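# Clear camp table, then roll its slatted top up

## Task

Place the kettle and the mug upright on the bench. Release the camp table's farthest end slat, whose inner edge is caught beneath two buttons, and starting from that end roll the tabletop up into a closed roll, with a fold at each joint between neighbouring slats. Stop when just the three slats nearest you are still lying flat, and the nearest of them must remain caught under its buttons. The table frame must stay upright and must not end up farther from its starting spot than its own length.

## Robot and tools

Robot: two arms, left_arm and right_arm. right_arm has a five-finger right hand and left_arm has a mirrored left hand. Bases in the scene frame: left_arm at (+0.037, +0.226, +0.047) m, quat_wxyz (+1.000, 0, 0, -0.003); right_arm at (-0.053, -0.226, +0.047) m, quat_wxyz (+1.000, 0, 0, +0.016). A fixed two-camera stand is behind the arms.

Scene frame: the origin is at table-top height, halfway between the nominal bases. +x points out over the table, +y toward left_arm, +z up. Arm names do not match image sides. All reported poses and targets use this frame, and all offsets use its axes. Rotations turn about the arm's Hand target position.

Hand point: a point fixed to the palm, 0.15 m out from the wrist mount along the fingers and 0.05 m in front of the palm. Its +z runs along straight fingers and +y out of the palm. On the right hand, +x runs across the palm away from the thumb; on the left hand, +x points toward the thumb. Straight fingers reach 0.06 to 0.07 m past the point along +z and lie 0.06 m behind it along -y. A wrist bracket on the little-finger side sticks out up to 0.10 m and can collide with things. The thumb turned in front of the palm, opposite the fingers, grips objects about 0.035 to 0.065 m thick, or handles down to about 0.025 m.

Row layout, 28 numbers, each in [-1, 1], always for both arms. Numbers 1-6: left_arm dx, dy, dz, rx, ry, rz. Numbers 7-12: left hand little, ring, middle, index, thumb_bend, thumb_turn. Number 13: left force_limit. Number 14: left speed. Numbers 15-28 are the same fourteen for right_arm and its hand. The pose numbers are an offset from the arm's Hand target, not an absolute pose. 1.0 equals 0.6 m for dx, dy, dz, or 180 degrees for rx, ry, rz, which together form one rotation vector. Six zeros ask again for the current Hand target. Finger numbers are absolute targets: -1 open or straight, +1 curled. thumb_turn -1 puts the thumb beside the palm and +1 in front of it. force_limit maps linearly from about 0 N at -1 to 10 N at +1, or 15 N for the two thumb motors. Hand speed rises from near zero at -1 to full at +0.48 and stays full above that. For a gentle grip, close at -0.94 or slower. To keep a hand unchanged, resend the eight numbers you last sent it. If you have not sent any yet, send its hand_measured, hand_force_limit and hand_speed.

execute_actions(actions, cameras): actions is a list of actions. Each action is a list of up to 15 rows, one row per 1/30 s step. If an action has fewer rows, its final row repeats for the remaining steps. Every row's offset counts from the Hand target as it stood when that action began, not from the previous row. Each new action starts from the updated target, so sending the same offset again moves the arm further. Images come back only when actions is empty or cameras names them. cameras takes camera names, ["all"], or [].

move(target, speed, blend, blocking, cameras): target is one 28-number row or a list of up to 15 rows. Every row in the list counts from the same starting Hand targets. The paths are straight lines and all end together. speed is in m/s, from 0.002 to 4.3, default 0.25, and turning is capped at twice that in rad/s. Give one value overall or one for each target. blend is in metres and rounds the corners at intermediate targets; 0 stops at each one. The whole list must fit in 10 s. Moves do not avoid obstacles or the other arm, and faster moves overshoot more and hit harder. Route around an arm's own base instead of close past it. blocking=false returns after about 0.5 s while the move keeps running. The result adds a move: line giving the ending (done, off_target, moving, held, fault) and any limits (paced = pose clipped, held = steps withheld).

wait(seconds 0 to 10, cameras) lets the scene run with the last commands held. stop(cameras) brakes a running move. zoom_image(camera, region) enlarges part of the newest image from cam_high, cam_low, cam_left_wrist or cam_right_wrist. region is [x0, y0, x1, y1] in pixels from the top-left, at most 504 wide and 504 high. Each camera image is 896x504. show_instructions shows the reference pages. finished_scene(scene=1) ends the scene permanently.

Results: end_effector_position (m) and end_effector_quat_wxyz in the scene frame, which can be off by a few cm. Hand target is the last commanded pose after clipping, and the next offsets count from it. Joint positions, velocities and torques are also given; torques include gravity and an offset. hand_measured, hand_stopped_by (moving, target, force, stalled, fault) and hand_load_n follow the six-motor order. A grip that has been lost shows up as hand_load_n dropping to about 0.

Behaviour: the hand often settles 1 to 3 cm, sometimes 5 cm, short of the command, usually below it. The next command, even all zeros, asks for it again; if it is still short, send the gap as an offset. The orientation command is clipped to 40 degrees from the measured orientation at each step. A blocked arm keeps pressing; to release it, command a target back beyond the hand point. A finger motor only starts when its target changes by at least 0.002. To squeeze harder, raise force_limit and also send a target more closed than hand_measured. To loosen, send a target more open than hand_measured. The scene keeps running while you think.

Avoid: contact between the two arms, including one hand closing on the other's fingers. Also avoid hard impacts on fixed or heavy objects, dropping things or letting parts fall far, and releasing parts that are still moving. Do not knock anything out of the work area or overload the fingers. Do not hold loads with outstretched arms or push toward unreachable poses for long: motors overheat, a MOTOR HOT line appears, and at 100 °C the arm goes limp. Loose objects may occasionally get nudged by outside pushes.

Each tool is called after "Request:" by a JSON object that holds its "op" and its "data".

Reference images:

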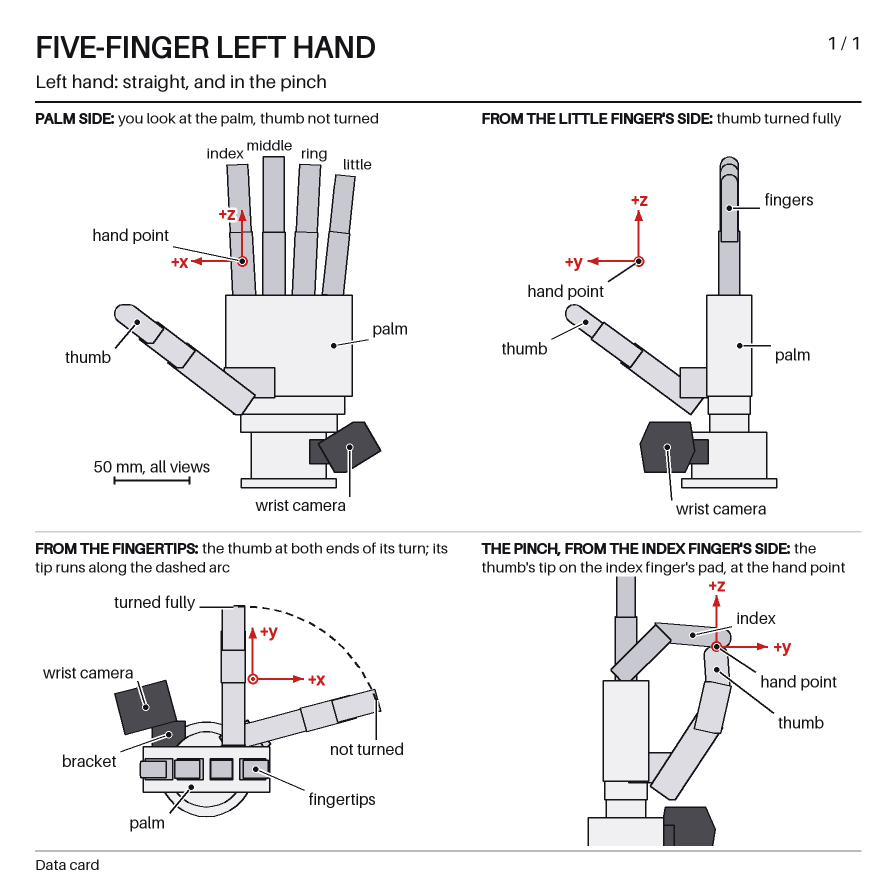

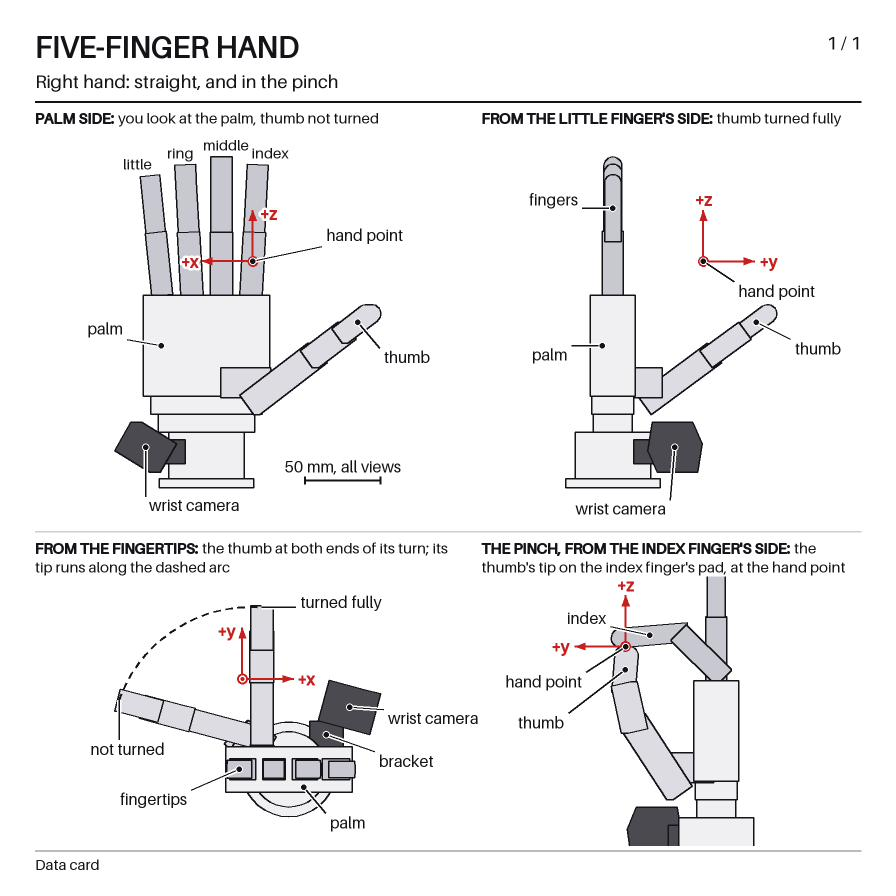

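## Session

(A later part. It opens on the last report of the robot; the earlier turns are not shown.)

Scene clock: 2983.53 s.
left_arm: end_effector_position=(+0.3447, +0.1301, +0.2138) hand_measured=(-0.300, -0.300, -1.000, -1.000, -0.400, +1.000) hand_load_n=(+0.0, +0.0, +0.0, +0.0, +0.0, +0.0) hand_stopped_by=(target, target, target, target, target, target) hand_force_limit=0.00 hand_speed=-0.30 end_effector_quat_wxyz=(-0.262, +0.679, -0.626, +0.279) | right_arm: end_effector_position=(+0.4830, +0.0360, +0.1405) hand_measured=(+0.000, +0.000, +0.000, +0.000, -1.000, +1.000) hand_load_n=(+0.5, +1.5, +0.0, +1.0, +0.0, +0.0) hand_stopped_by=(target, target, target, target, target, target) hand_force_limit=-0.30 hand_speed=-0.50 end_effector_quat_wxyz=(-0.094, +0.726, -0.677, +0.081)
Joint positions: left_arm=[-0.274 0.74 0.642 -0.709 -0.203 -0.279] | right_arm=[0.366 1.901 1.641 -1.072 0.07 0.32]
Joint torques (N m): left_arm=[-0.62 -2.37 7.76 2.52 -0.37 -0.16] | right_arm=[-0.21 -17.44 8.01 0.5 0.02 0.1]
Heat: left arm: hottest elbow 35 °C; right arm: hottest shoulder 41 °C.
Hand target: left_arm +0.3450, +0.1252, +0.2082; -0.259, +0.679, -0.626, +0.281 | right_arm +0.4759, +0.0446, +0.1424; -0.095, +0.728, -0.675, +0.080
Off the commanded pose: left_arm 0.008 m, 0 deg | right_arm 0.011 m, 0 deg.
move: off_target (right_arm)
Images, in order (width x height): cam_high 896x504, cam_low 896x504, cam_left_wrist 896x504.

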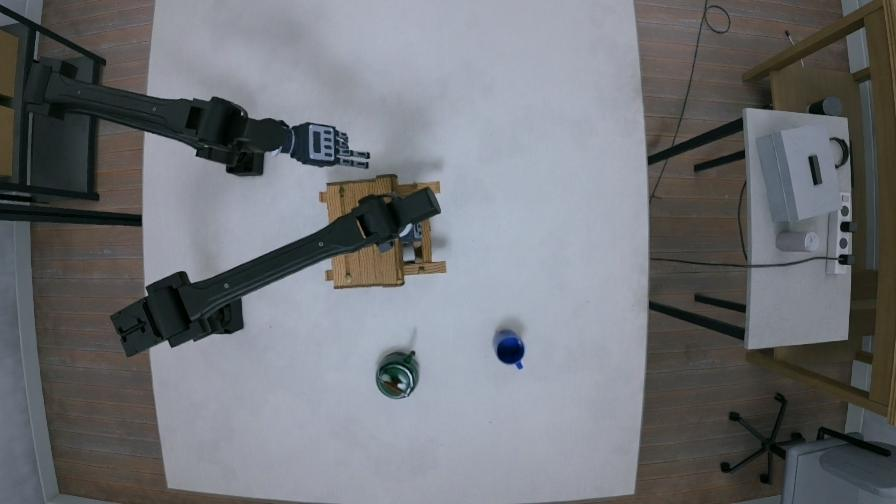

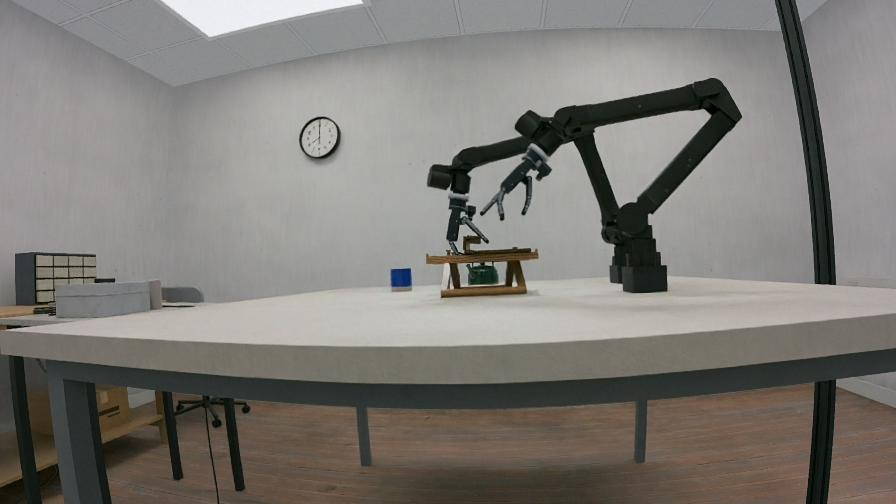

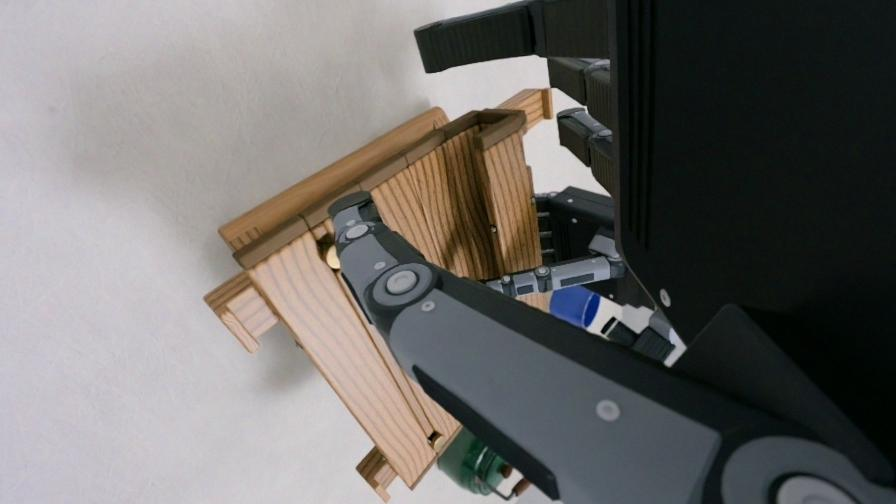

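Request:
{"op": "move", "data": {"target": [[0.008,-0.075,-0.03,0,0,0,-0.3,-0.3,-1,-1,-0.4,1,0,-0.3, 0,0,0,0,0.0,0,0.0,0.0,0.0,0.0,-1,1,-0.3,-0.5]], "speed": [0.08], "cameras": ["cam_low","cam_high","cam_left_wrist"]}}

Request:
{"op": "zoom_image", "data": {"camera": "cam_low", "region": [425, 195, 525, 275]}}

Request:
{"op": "zoom_image", "data": {"camera": "cam_high", "region": [270, 100, 430, 260]}}

Scene clock: 3013.03 s.
left_arm: end_effector_position=(+0.3502, +0.0851, +0.1953) hand_measured=(-0.300, -0.300, -1.000, -1.000, -0.400, +1.000) hand_load_n=(+0.0, +0.0, +0.0, +0.0, +0.0, +0.0) hand_stopped_by=(target, target, target, target, target, target) hand_force_limit=0.00 hand_speed=-0.30 end_effector_quat_wxyz=(-0.262, +0.679, -0.627, +0.279) | right_arm: end_effector_position=(+0.4830, +0.0360, +0.1405) hand_measured=(+0.000, +0.000, +0.000, +0.000, -1.000, +1.000) hand_load_n=(+0.5, +1.0, +0.0, +1.5, +0.0, +0.0) hand_stopped_by=(target, target, target, target, target, target) hand_force_limit=-0.30 hand_speed=-0.50 end_effector_quat_wxyz=(-0.094, +0.726, -0.677, +0.081)
Joint positions: left_arm=[-0.448 0.831 0.636 -0.646 -0.321 -0.411] | right_arm=[0.366 1.901 1.641 -1.072 0.07 0.32]
Joint torques (N m): left_arm=[-0.79 -3.02 7.64 2.48 -0.48 -0.23] | right_arm=[-0.62 -16.5 7.8 0.72 0.02 0.15]
Heat: left arm: hottest elbow 35 °C; right arm: hottest shoulder 41 °C.
Hand target: left_arm +0.3498, +0.0802, +0.1901; -0.259, +0.679, -0.626, +0.281 | right_arm +0.4759, +0.0446, +0.1424; -0.095, +0.728, -0.675, +0.080
Off the commanded pose: left_arm 0.007 m, 0 deg | right_arm 0.011 m, 0 deg.
move: off_target (right_arm)
Images, in order (width x height): cam_high 896x504, cam_low 896x504, cam_left_wrist 896x504.

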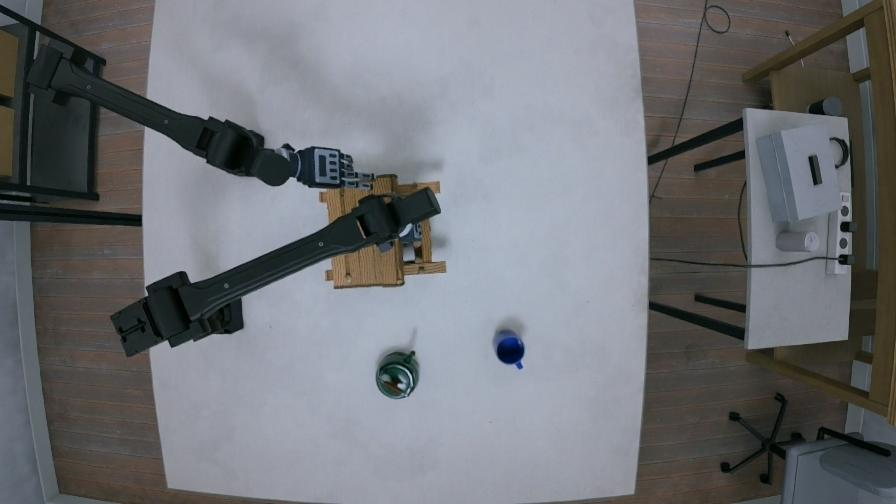

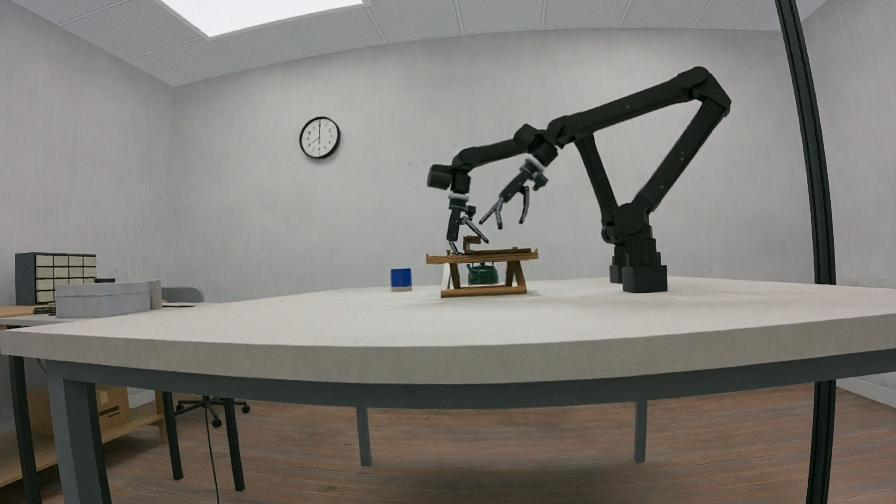

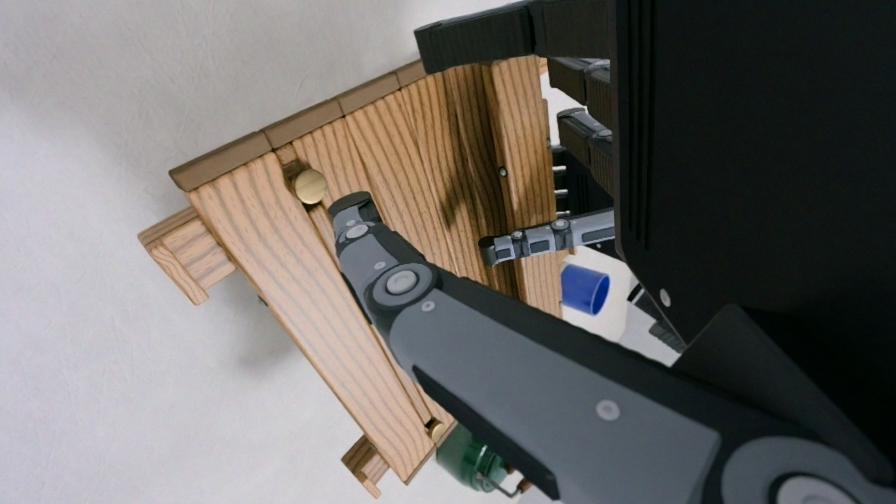

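Scaled by 5.040 from the camera's 896x504 image, which has a finer 1280x720 frame.

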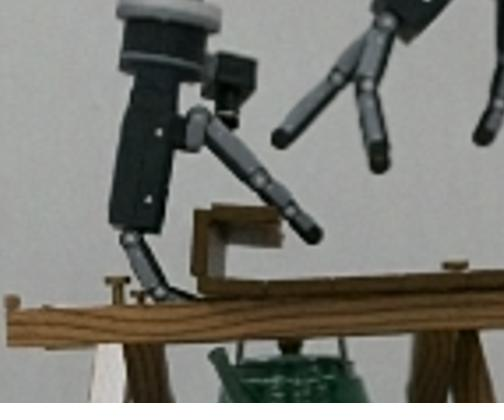

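Scaled by 3.150 from the camera's 896x504 image, which has a finer 1280x720 frame.

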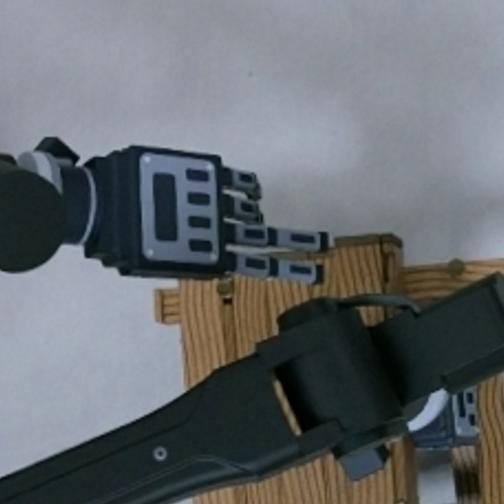

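Request:
{"op": "move", "data": {"target": [[0.005,0.0,0.0,0,0,0,-0.3,-0.3,-1,-1,0.4,1,0,-0.3, 0,0,0,0,0.0,0,0.0,0.0,0.0,0.0,-1,1,-0.3,-0.5],[0.007,0,-0.08,0,0,0,-0.3,-0.3,-1,-1,0.4,1,0,-0.3, 0,0,0,0,0.0,0,0.0,0.0,0.0,0.0,-1,1,-0.3,-0.5]], "speed": [0.08,0.06], "cameras": ["cam_low","cam_high","cam_left_wrist"]}}

Request:
{"op": "zoom_image", "data": {"camera": "cam_low", "region": [425, 195, 525, 275]}}

Request:
{"op": "zoom_image", "data": {"camera": "cam_high", "region": [270, 100, 430, 260]}}

Scene clock: 3031.77 s.
left_arm: end_effector_position=(+0.3560, +0.0822, +0.1506) hand_measured=(-0.300, -0.300, -1.000, -1.000, +0.400, +1.000) hand_load_n=(+0.0, +0.0, +0.0, +0.0, +0.0, +0.0) hand_stopped_by=(target, target, target, target, target, target) hand_force_limit=0.00 hand_speed=-0.30 end_effector_quat_wxyz=(-0.263, +0.678, -0.625, +0.283) | right_arm: end_effector_position=(+0.4818, +0.0357, +0.1383) hand_measured=(+0.000, +0.000, +0.000, +0.000, -1.000, +1.000) hand_load_n=(+0.5, +1.5, +0.0, +1.5, +0.0, +0.0) hand_stopped_by=(target, target, target, target, target, target) hand_force_limit=-0.30 hand_speed=-0.50 end_effector_quat_wxyz=(-0.093, +0.726, -0.677, +0.081)
Joint positions: left_arm=[-0.448 0.893 0.54 -0.479 -0.321 -0.412] | right_arm=[0.367 1.901 1.635 -1.068 0.07 0.32]
Joint torques (N m): left_arm=[0.21 -3.19 7.16 2.4 -0.25 -0.13] | right_arm=[-1.14 -16.85 8.32 0.44 0.03 0.12]
Heat: left arm: hottest elbow 35 °C; right arm: hottest shoulder 41 °C.
Hand target: left_arm +0.3540, +0.0802, +0.1420; -0.259, +0.679, -0.626, +0.281 | right_arm +0.4759, +0.0447, +0.1425; -0.095, +0.728, -0.675, +0.080
Off the commanded pose: left_arm 0.009 m, 1 deg | right_arm 0.011 m, 0 deg.
move: off_target (right_arm)
Images, in order (width x height): cam_high 896x504, cam_low 896x504, cam_left_wrist 896x504.

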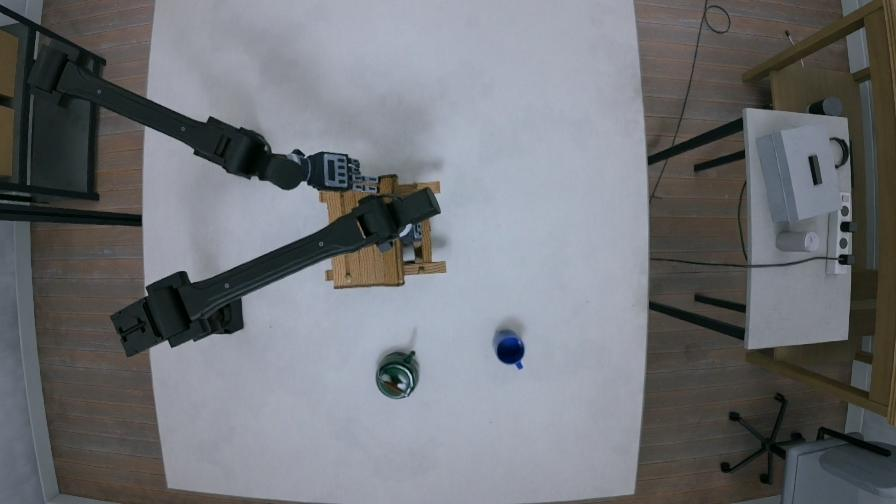

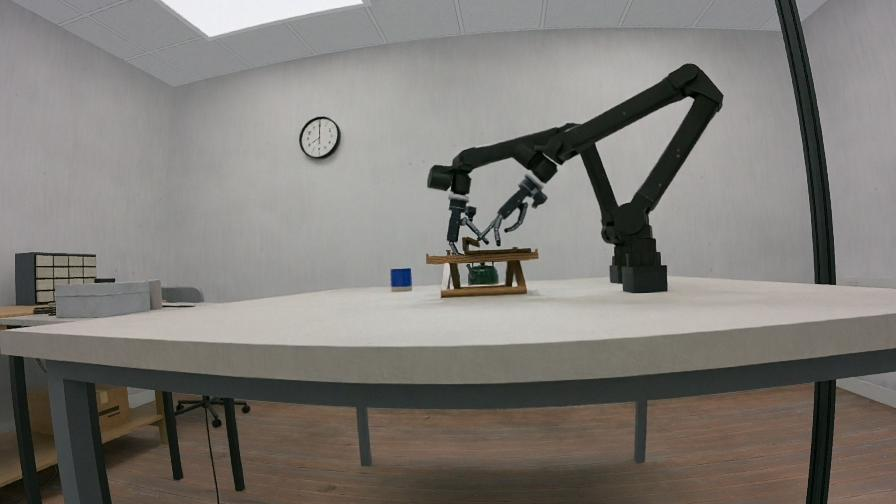

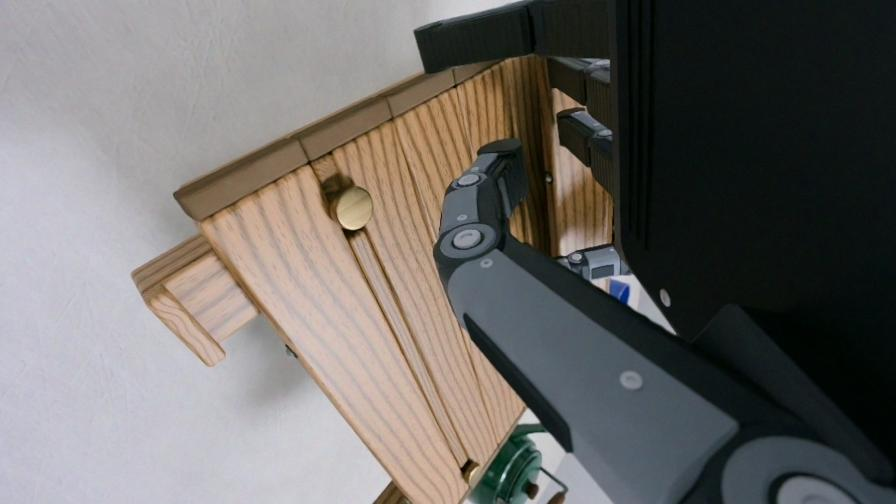

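Scaled by 5.040 from the camera's 896x504 image, which has a finer 1280x720 frame.

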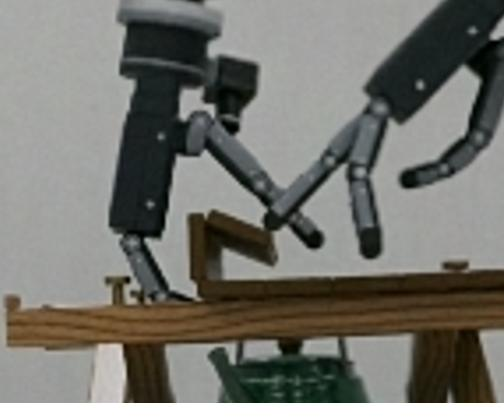

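Scaled by 3.150 from the camera's 896x504 image, which has a finer 1280x720 frame.

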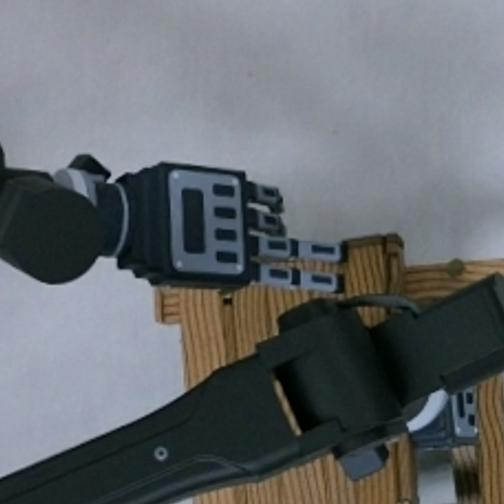

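Request:
{"op": "move", "data": {"target": [[-0.008,0.0,0.045,0,0,0,-0.3,-0.3,-1,-1,0.4,1,0,-0.3, 0,0,0,0,0.0,0,0.0,0.0,0.0,0.0,-1,1,-0.3,-0.5]], "speed": [0.05], "cameras": ["cam_low"]}}

Request:
{"op": "zoom_image", "data": {"camera": "cam_low", "region": [425, 195, 525, 275]}}

Scene clock: 3037.70 s.
left_arm: end_effector_position=(+0.3411, +0.0894, +0.1496) hand_measured=(-0.300, -0.300, -1.000, -1.000, +0.400, +1.000) hand_load_n=(+0.0, +0.0, +0.0, +0.0, +0.0, +0.0) hand_stopped_by=(target, target, target, target, target, target) hand_force_limit=0.00 hand_speed=-0.30 end_effector_quat_wxyz=(-0.257, +0.681, -0.632, +0.264) | right_arm: end_effector_position=(+0.4818, +0.0359, +0.1383) hand_measured=(+0.000, +0.000, +0.000, +0.000, -1.000, +1.000) hand_load_n=(+0.5, +1.5, +0.0, +1.0, +0.0, +0.0) hand_stopped_by=(target, target, target, target, target, target) hand_force_limit=-0.30 hand_speed=-0.50 end_effector_quat_wxyz=(-0.093, +0.726, -0.677, +0.081)
Joint positions: left_arm=[-0.448 0.862 0.54 -0.553 -0.321 -0.412] | right_arm=[0.367 1.901 1.635 -1.068 0.071 0.32]
Joint torques (N m): left_arm=[-0.67 -4.42 10.86 1.11 -0.48 -0.16] | right_arm=[-1.08 -16.09 8.47 0.46 -0.01 0.1]
Heat: left arm: hottest elbow 35 °C; right arm: hottest shoulder 41 °C.
Hand target: left_arm +0.3491, +0.0802, +0.1690; -0.259, +0.679, -0.626, +0.281 | right_arm +0.4759, +0.0448, +0.1425; -0.095, +0.728, -0.674, +0.080
Off the commanded pose: left_arm 0.023 m, 2 deg | right_arm 0.011 m, 0 deg.
move: off_target (left_arm, right_arm)
Images, in order (width x height): cam_low 896x504.

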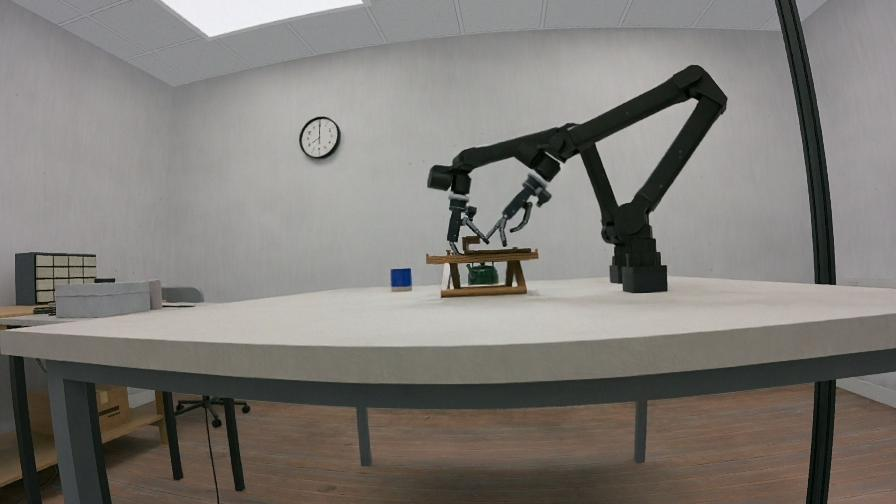

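Scaled by 5.040 from the camera's 896x504 image, which has a finer 1280x720 frame.

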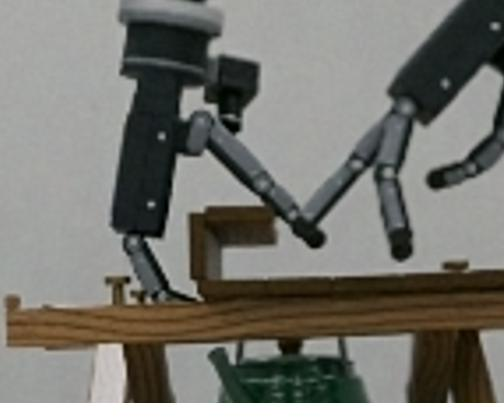

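Request:
{"op": "move", "data": {"target": [[-0.006,0.003,-0.065,0,0,0,-0.3,-0.3,-1,-1,0.4,1,0,-0.3, 0,0,0,0,0.0,0,0.0,0.0,0.0,0.0,-1,1,-0.3,-0.5]], "speed": [0.05], "cameras": ["cam_low"]}}

Request:
{"op": "zoom_image", "data": {"camera": "cam_low", "region": [425, 195, 525, 275]}}

Scene clock: 3047.43 s.
left_arm: end_effector_position=(+0.3475, +0.0862, +0.1357) hand_measured=(-0.300, -0.300, -1.000, -1.000, +0.400, +1.000) hand_load_n=(+0.0, +0.0, +0.0, +0.0, +0.0, +0.0) hand_stopped_by=(target, target, target, target, target, target) hand_force_limit=0.00 hand_speed=-0.30 end_effector_quat_wxyz=(-0.262, +0.679, -0.626, +0.279) | right_arm: end_effector_position=(+0.4818, +0.0359, +0.1383) hand_measured=(+0.000, +0.000, +0.000, +0.000, -1.000, +1.000) hand_load_n=(+0.5, +1.5, +0.0, +1.0, +0.0, +0.0) hand_stopped_by=(target, target, target, target, target, target) hand_force_limit=-0.30 hand_speed=-0.50 end_effector_quat_wxyz=(-0.093, +0.726, -0.677, +0.081)
Joint positions: left_arm=[-0.449 0.885 0.498 -0.453 -0.321 -0.412] | right_arm=[0.367 1.901 1.635 -1.068 0.071 0.32]
Joint torques (N m): left_arm=[-0.56 -3.19 7.28 2.41 -0.46 -0.18] | right_arm=[-0.26 -16.73 8.73 0.4 -0.01 0.15]
Heat: left arm: hottest elbow 37 °C; right arm: hottest shoulder 41 °C.
Hand target: left_arm +0.3455, +0.0820, +0.1299; -0.259, +0.679, -0.626, +0.281 | right_arm +0.4759, +0.0448, +0.1425; -0.095, +0.728, -0.674, +0.080
Off the commanded pose: left_arm 0.007 m, 0 deg | right_arm 0.011 m, 0 deg.
move: off_target (right_arm)
Images, in order (width x height): cam_low 896x504.

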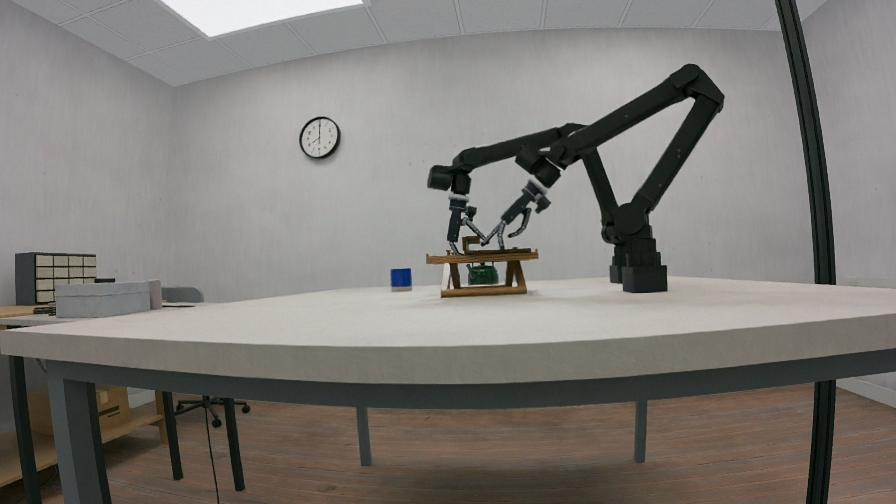

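Scaled by 5.040 from the camera's 896x504 image, which has a finer 1280x720 frame.

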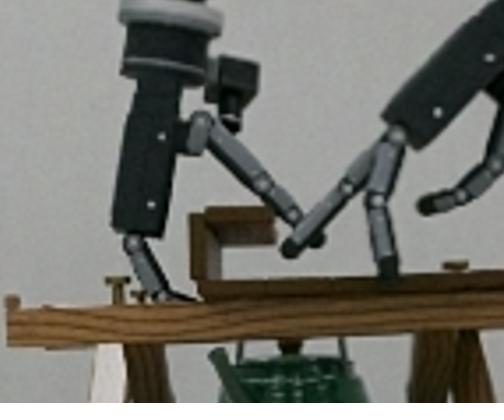

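Request:
{"op": "move", "data": {"target": [[0.014,0.0,-0.026,0,0,0,-0.3,-0.3,-1,-1,0.4,1,0,-0.3, 0,0,0,0,0.0,0,0.0,0.0,0.0,0.0,-1,1,-0.3,-0.5]], "speed": [0.04], "cameras": ["cam_low"]}}

Request:
{"op": "zoom_image", "data": {"camera": "cam_low", "region": [435, 215, 495, 265]}}

Scene clock: 3053.40 s.
left_arm: end_effector_position=(+0.3575, +0.0810, +0.1249) hand_measured=(-0.300, -0.300, -1.000, -1.000, +0.400, +1.000) hand_load_n=(+0.0, +0.0, +0.0, +0.0, +0.0, +0.0) hand_stopped_by=(target, target, target, target, target, target) hand_force_limit=0.00 hand_speed=-0.30 end_effector_quat_wxyz=(-0.263, +0.678, -0.624, +0.287) | right_arm: end_effector_position=(+0.4818, +0.0358, +0.1383) hand_measured=(+0.000, +0.000, +0.000, +0.000, -1.000, +1.000) hand_load_n=(+0.5, +1.5, +0.0, +1.0, +0.0, +0.0) hand_stopped_by=(target, target, target, target, target, target) hand_force_limit=-0.30 hand_speed=-0.50 end_effector_quat_wxyz=(-0.093, +0.726, -0.677, +0.081)
Joint positions: left_arm=[-0.449 0.937 0.485 -0.373 -0.32 -0.412] | right_arm=[0.367 1.901 1.635 -1.068 0.071 0.32]
Joint torques (N m): left_arm=[0.56 -3.25 6.68 2.29 -0.11 -0.06] | right_arm=[-0.38 -16.85 8.35 0.36 -0.01 0.14]
Heat: left arm: hottest elbow 36 °C; right arm: hottest shoulder 41 °C.
Hand target: left_arm +0.3539, +0.0820, +0.1144; -0.259, +0.679, -0.626, +0.281 | right_arm +0.4759, +0.0448, +0.1425; -0.095, +0.728, -0.674, +0.080
Off the commanded pose: left_arm 0.011 m, 1 deg | right_arm 0.012 m, 0 deg.
move: off_target (left_arm, right_arm)
Images, in order (width x height): cam_low 896x504.

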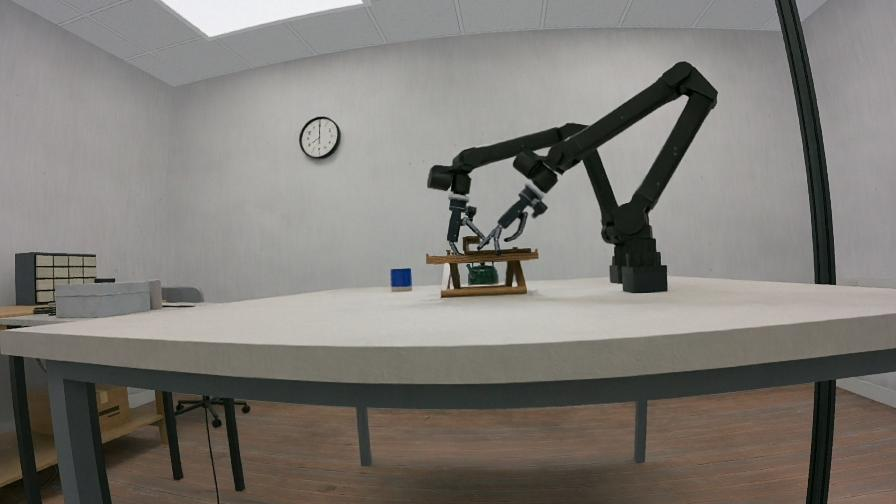

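Scaled by 8.400 from the camera's 896x504 image, which has a finer 1280x720 frame.

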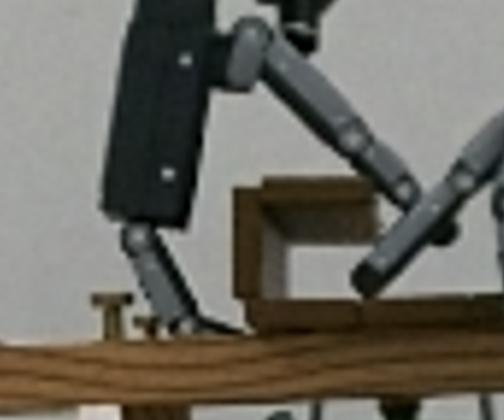

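Request:
{"op": "move", "data": {"target": [[-0.008,0.0,-0.025,0,0,0,-0.3,-0.3,-1,-1,0.4,1,0,-0.3, 0,0,0,0,0.0,0,0.0,0.0,0.0,0.0,-1,1,-0.3,-0.5]], "speed": [0.03], "cameras": ["cam_low"]}}

Request:
{"op": "zoom_image", "data": {"camera": "cam_low", "region": [435, 215, 495, 265]}}

Scene clock: 3060.47 s.
left_arm: end_effector_position=(+0.3608, +0.0802, +0.1215) hand_measured=(-0.300, -0.300, -1.000, -1.000, +0.400, +1.000) hand_load_n=(+0.0, +0.0, +0.5, +0.0, +0.0, +0.0) hand_stopped_by=(target, target, target, target, target, target) hand_force_limit=0.00 hand_speed=-0.30 end_effector_quat_wxyz=(-0.269, +0.676, -0.617, +0.301) | right_arm: end_effector_position=(+0.4818, +0.0358, +0.1383) hand_measured=(+0.000, +0.000, +0.000, +0.000, -1.000, +1.000) hand_load_n=(+1.0, +1.5, +0.0, +1.0, +0.0, +0.0) hand_stopped_by=(target, target, target, target, target, target) hand_force_limit=-0.30 hand_speed=-0.50 end_effector_quat_wxyz=(-0.093, +0.726, -0.677, +0.081)
Joint positions: left_arm=[-0.449 0.937 0.459 -0.313 -0.324 -0.412] | right_arm=[0.367 1.901 1.635 -1.068 0.071 0.32]
Joint torques (N m): left_arm=[-0.09 -2.55 6.04 1.63 -0.2 -0.16] | right_arm=[-0.91 -16.44 8.72 0.38 0.03 0.1]
Heat: left arm: hottest elbow 36 °C; right arm: hottest shoulder 41 °C.
Hand target: left_arm +0.3492, +0.0820, +0.0994; -0.259, +0.679, -0.626, +0.281 | right_arm +0.4759, +0.0448, +0.1425; -0.095, +0.728, -0.674, +0.080
Off the commanded pose: left_arm 0.025 m, 3 deg | right_arm 0.012 m, 0 deg.
move: off_target (left_arm, right_arm)
Images, in order (width x height): cam_low 896x504.

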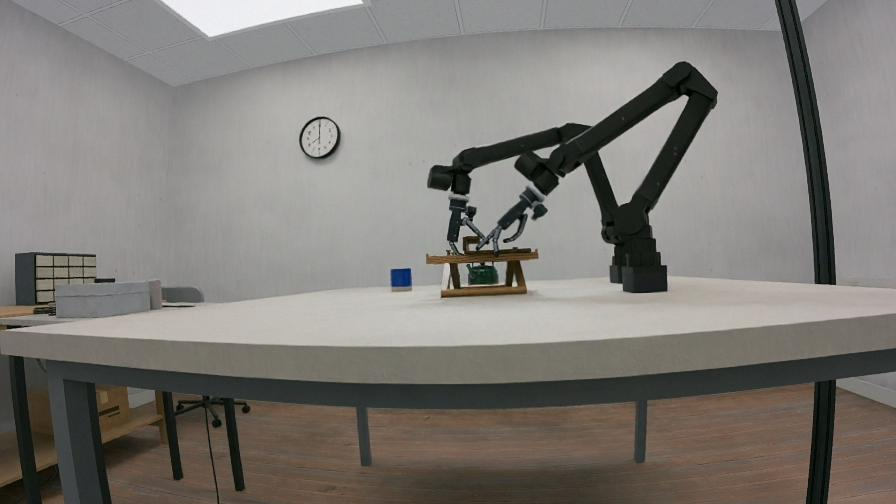

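Scaled by 8.400 from the camera's 896x504 image, which has a finer 1280x720 frame.

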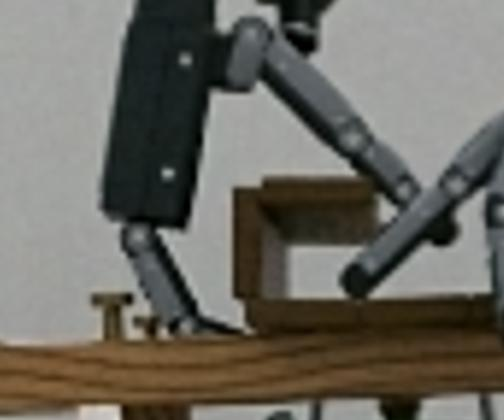

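Request:
{"op": "move", "data": {"target": [[-0.002,0.0,-0.01,0,0,0,-0.3,-0.3,-1,-1,0.4,1,0,-0.3, 0.002,0,0.031,0,-0.01,0,0.0,0.0,0.0,0.0,-1,1,-0.3,-0.5]], "speed": [0.03], "cameras": ["cam_low"]}}

Request:
{"op": "zoom_image", "data": {"camera": "cam_low", "region": [435, 215, 495, 265]}}

Scene clock: 3068.27 s.
left_arm: end_effector_position=(+0.3623, +0.0801, +0.1200) hand_measured=(-0.300, -0.300, -1.000, -1.000, +0.400, +1.000) hand_load_n=(+0.0, +0.0, +0.5, +0.0, +0.0, +0.0) hand_stopped_by=(target, target, target, target, target, target) hand_force_limit=0.00 hand_speed=-0.30 end_effector_quat_wxyz=(-0.272, +0.675, -0.614, +0.306) | right_arm: end_effector_position=(+0.4825, +0.0352, +0.1436) hand_measured=(+0.000, +0.000, +0.000, +0.000, -1.000, +1.000) hand_load_n=(+1.0, +1.5, +0.0, +1.0, +0.0, +0.0) hand_stopped_by=(target, target, target, target, target, target) hand_force_limit=-0.30 hand_speed=-0.50 end_effector_quat_wxyz=(-0.095, +0.726, -0.676, +0.088)
Joint positions: left_arm=[-0.449 0.939 0.45 -0.289 -0.326 -0.412] | right_arm=[0.37 1.891 1.635 -1.068 0.082 0.32]
Joint torques (N m): left_arm=[0.03 -2.2 5.67 1.63 -0.14 -0.15] | right_arm=[-0.38 -18.02 8.91 0.03 0.12 0.12]
Heat: left arm: hottest elbow 35 °C; right arm: hottest shoulder 41 °C.
Hand target: left_arm +0.3479, +0.0821, +0.0933; -0.259, +0.679, -0.626, +0.281 | right_arm +0.4771, +0.0447, +0.1610; -0.106, +0.726, -0.673, +0.092
Off the commanded pose: left_arm 0.030 m, 4 deg | right_arm 0.021 m, 1 deg.
move: off_target (left_arm, right_arm)
Images, in order (width x height): cam_low 896x504.

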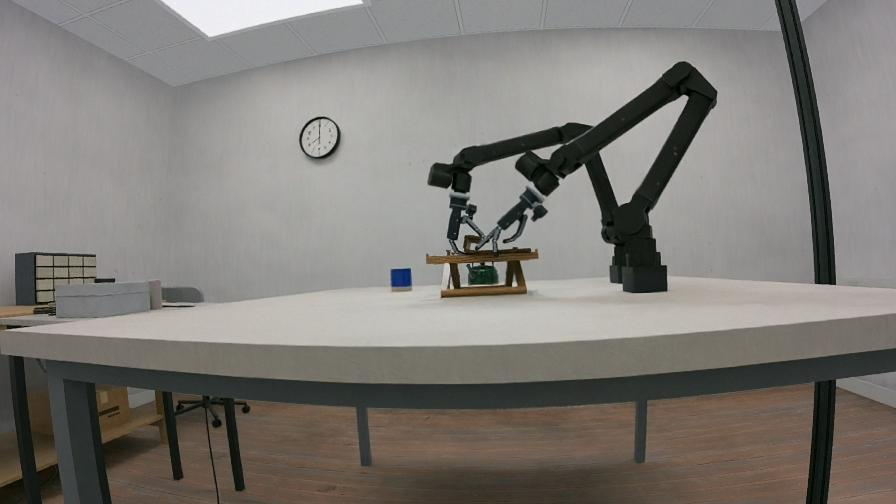

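Scaled by 8.400 from the camera's 896x504 image, which has a finer 1280x720 frame.

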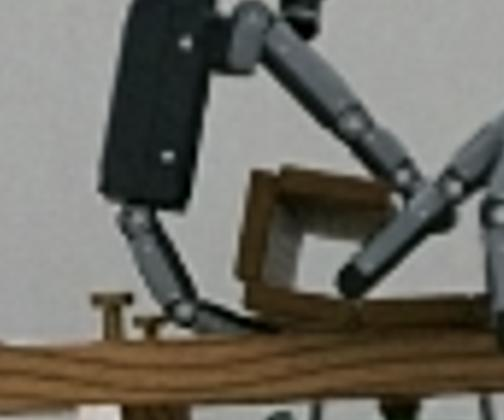

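Request:
{"op": "move", "data": {"target": [[0,0.0,0,0,0,0,-0.3,-0.3,-1,-1,0.4,1,0,-0.3, -0.008,0,0.008,0,-0.01,0,0.0,0.0,0.0,0.0,-1,1,-0.3,-0.5]], "speed": [0.03], "cameras": ["cam_low"]}}

Request:
{"op": "zoom_image", "data": {"camera": "cam_low", "region": [435, 215, 495, 265]}}

Scene clock: 3076.83 s.
left_arm: end_effector_position=(+0.3624, +0.0802, +0.1201) hand_measured=(-0.300, -0.300, -1.000, -1.000, +0.400, +1.000) hand_load_n=(+0.0, +0.0, +1.0, -1.5, +0.0, +0.0) hand_stopped_by=(target, target, target, target, target, target) hand_force_limit=0.00 hand_speed=-0.30 end_effector_quat_wxyz=(-0.272, +0.675, -0.614, +0.306) | right_arm: end_effector_position=(+0.4799, +0.0350, +0.1496) hand_measured=(+0.000, +0.000, +0.000, +0.000, -1.000, +1.000) hand_load_n=(+1.0, +1.5, +0.0, +1.5, -0.5, +0.0) hand_stopped_by=(target, target, target, target, target, target) hand_force_limit=-0.30 hand_speed=-0.50 end_effector_quat_wxyz=(-0.105, +0.724, -0.674, +0.100)
Joint positions: left_arm=[-0.449 0.939 0.45 -0.289 -0.327 -0.412] | right_arm=[0.376 1.861 1.606 -1.041 0.098 0.322]
Joint torques (N m): left_arm=[-0.5 -2.32 5.64 1.58 -0.11 -0.16] | right_arm=[0.03 -17.96 8.38 0.53 0.04 0.14]
Heat: left arm: hottest elbow 35 °C; right arm: hottest shoulder 41 °C.
Hand target: left_arm +0.3479, +0.0820, +0.0934; -0.259, +0.679, -0.626, +0.281 | right_arm +0.4723, +0.0447, +0.1659; -0.116, +0.725, -0.671, +0.103
Off the commanded pose: left_arm 0.030 m, 4 deg | right_arm 0.020 m, 1 deg.
move: off_target (left_arm, right_arm)
Images, in order (width x height): cam_low 896x504.

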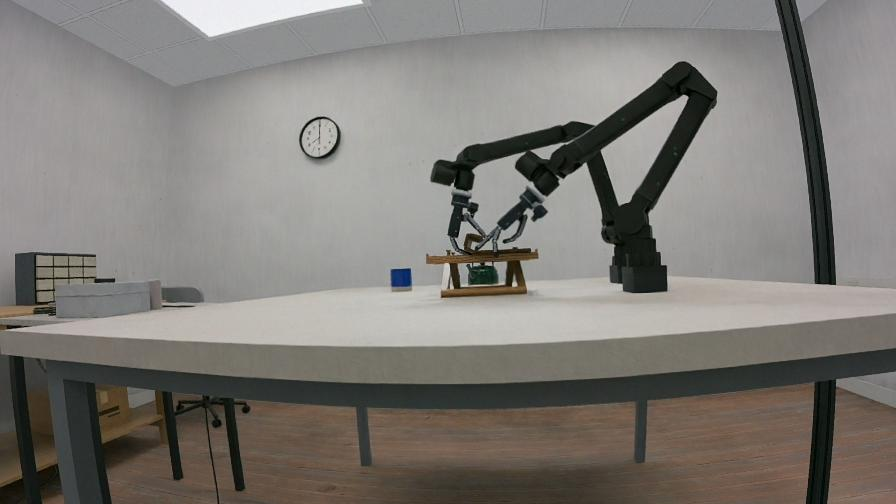

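Scaled by 8.400 from the camera's 896x504 image, which has a finer 1280x720 frame.

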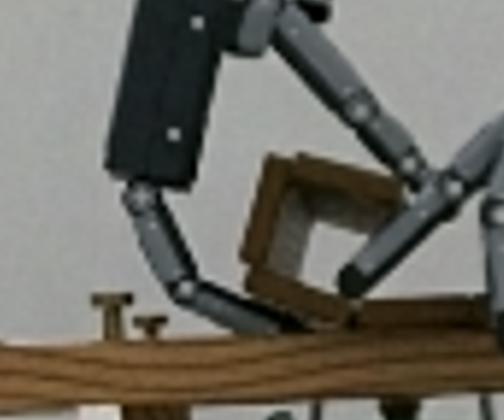

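Request:
{"op": "move", "data": {"target": [[-0.03,0.0,0.03,0,0,0,-0.3,-0.3,-1,-1,0.4,1,0,-0.3, 0,0,0,0,0,0,0.0,0.0,0.0,0.0,-1,1,-0.3,-0.5],[-0.05,0.0,0.10,0,0,0,-0.3,-0.3,-1,-1,0.4,1,0,-0.3, 0,0,0,0,0,0,0.0,0.0,0.0,0.0,-1,1,-0.3,-0.5]], "speed": [0.04,0.05], "cameras": ["cam_low"]}}

Request:
{"op": "zoom_image", "data": {"camera": "cam_low", "region": [435, 205, 507, 265]}}

Scene clock: 3085.50 s.
left_arm: end_effector_position=(+0.3069, +0.0934, +0.1283) hand_measured=(-0.300, -0.300, -1.000, -1.000, +0.400, +1.000) hand_load_n=(+0.0, +0.0, +0.0, +0.0, +0.0, +0.0) hand_stopped_by=(target, target, target, target, target, target) hand_force_limit=0.00 hand_speed=-0.30 end_effector_quat_wxyz=(-0.257, +0.682, -0.633, +0.261) | right_arm: end_effector_position=(+0.4797, +0.0357, +0.1531) hand_measured=(+0.000, +0.000, +0.000, +0.000, -1.000, +1.000) hand_load_n=(+1.5, +2.5, +0.0, +0.5, +0.0, +0.0) hand_stopped_by=(target, target, target, target, target, target) hand_force_limit=-0.30 hand_speed=-0.50 end_effector_quat_wxyz=(-0.108, +0.724, -0.674, +0.101)
Joint positions: left_arm=[-0.506 0.771 0.447 -0.573 -0.36 -0.459] | right_arm=[0.377 1.855 1.606 -1.041 0.098 0.322]
Joint torques (N m): left_arm=[-0.91 -2.43 11.88 0.95 -0.49 -0.2] | right_arm=[-0.03 -17.44 8.42 0.57 0.05 0.13]
Heat: left arm: hottest elbow 35 °C; right arm: hottest shoulder 40 °C.
Hand target: left_arm +0.3179, +0.0819, +0.1535; -0.259, +0.679, -0.626, +0.281 | right_arm +0.4722, +0.0448, +0.1659; -0.116, +0.725, -0.671, +0.103
Off the commanded pose: left_arm 0.030 m, 2 deg | right_arm 0.017 m, 1 deg.
move: off_target (left_arm, right_arm)
Images, in order (width x height): cam_low 896x504.

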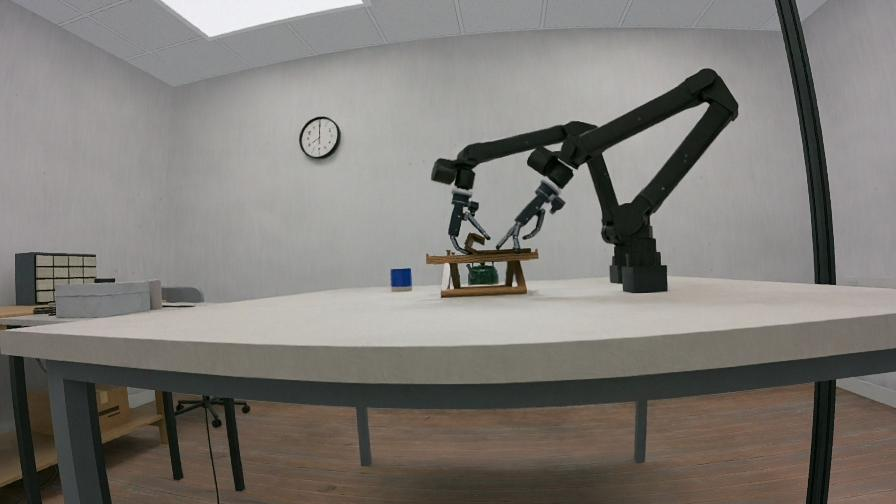

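Scaled by 7.000 from the camera's 896x504 image, which has a finer 1280x720 frame.

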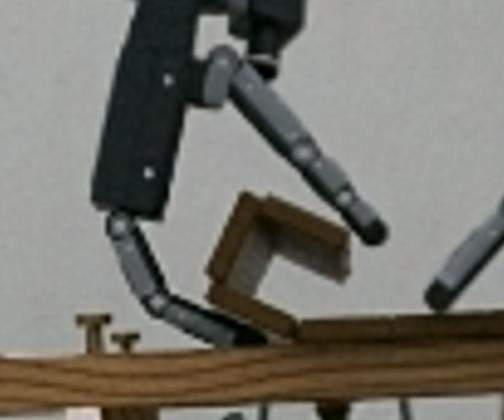

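Request:
{"op": "move", "data": {"target": [[0,0.0,0.0,0,0,0,-0.3,-0.3,-1,-1,0.4,1,0,-0.3, -0.011,0,0.006,0,-0.05,0,-0.1,-0.1,-0.1,-0.1,-1,1,-0.3,-0.8]], "speed": [0.03], "cameras": ["cam_low"]}}

Request:
{"op": "zoom_image", "data": {"camera": "cam_low", "region": [435, 205, 507, 265]}}

Scene clock: 3099.50 s.
left_arm: end_effector_position=(+0.3070, +0.0934, +0.1283) hand_measured=(-0.300, -0.300, -1.000, -1.000, +0.400, +1.000) hand_load_n=(+0.0, +0.0, +0.5, +0.0, +0.0, +0.0) hand_stopped_by=(target, target, target, target, target, target) hand_force_limit=0.00 hand_speed=-0.30 end_effector_quat_wxyz=(-0.257, +0.682, -0.633, +0.261) | right_arm: end_effector_position=(+0.4718, +0.0350, +0.1627) hand_measured=(-0.100, -0.100, -0.100, -0.100, -1.000, +1.000) hand_load_n=(+0.5, +1.0, +0.0, +0.0, +0.0, +0.0) hand_stopped_by=(target, target, target, target, target, target) hand_force_limit=-0.30 hand_speed=-0.80 end_effector_quat_wxyz=(-0.160, +0.714, -0.663, +0.159)
Joint positions: left_arm=[-0.506 0.771 0.447 -0.573 -0.36 -0.46] | right_arm=[0.406 1.735 1.448 -0.861 0.17 0.326]
Joint torques (N m): left_arm=[-0.67 -2.73 11.9 0.9 -0.5 -0.19] | right_arm=[-0.15 -15.85 7.99 1.18 0.09 0.15]
Heat: left arm: hottest elbow 36 °C; right arm: hottest shoulder 40 °C.
Hand target: left_arm +0.3180, +0.0819, +0.1535; -0.259, +0.679, -0.626, +0.281 | right_arm +0.4656, +0.0447, +0.1696; -0.169, +0.714, -0.660, +0.160
Off the commanded pose: left_arm 0.030 m, 2 deg | right_arm 0.013 m, 1 deg.
move: off_target (left_arm, right_arm)
Images, in order (width x height): cam_low 896x504.

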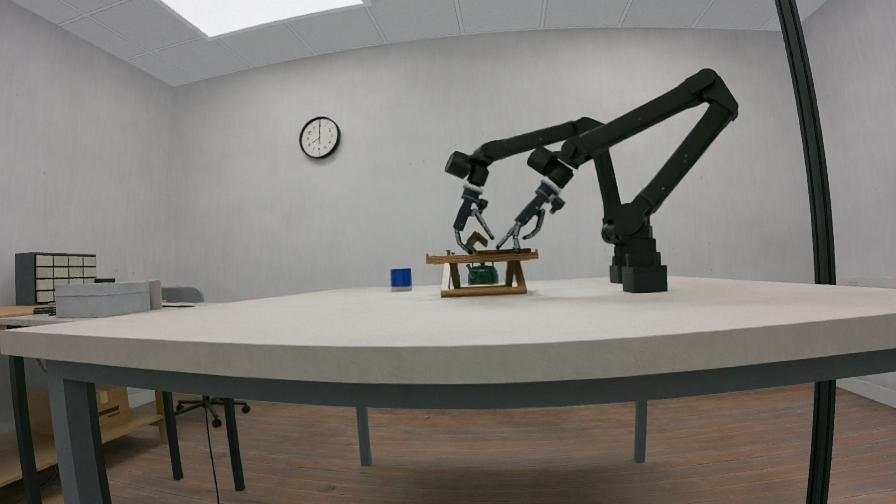

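Scaled by 7.000 from the camera's 896x504 image, which has a finer 1280x720 frame.

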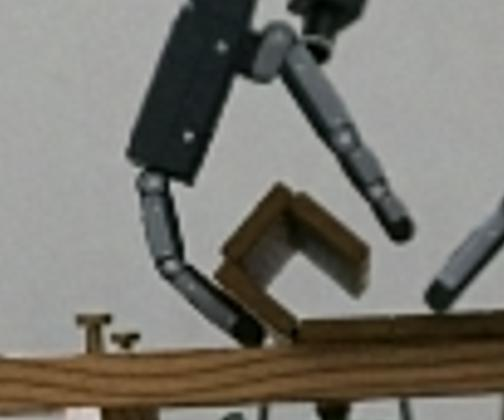

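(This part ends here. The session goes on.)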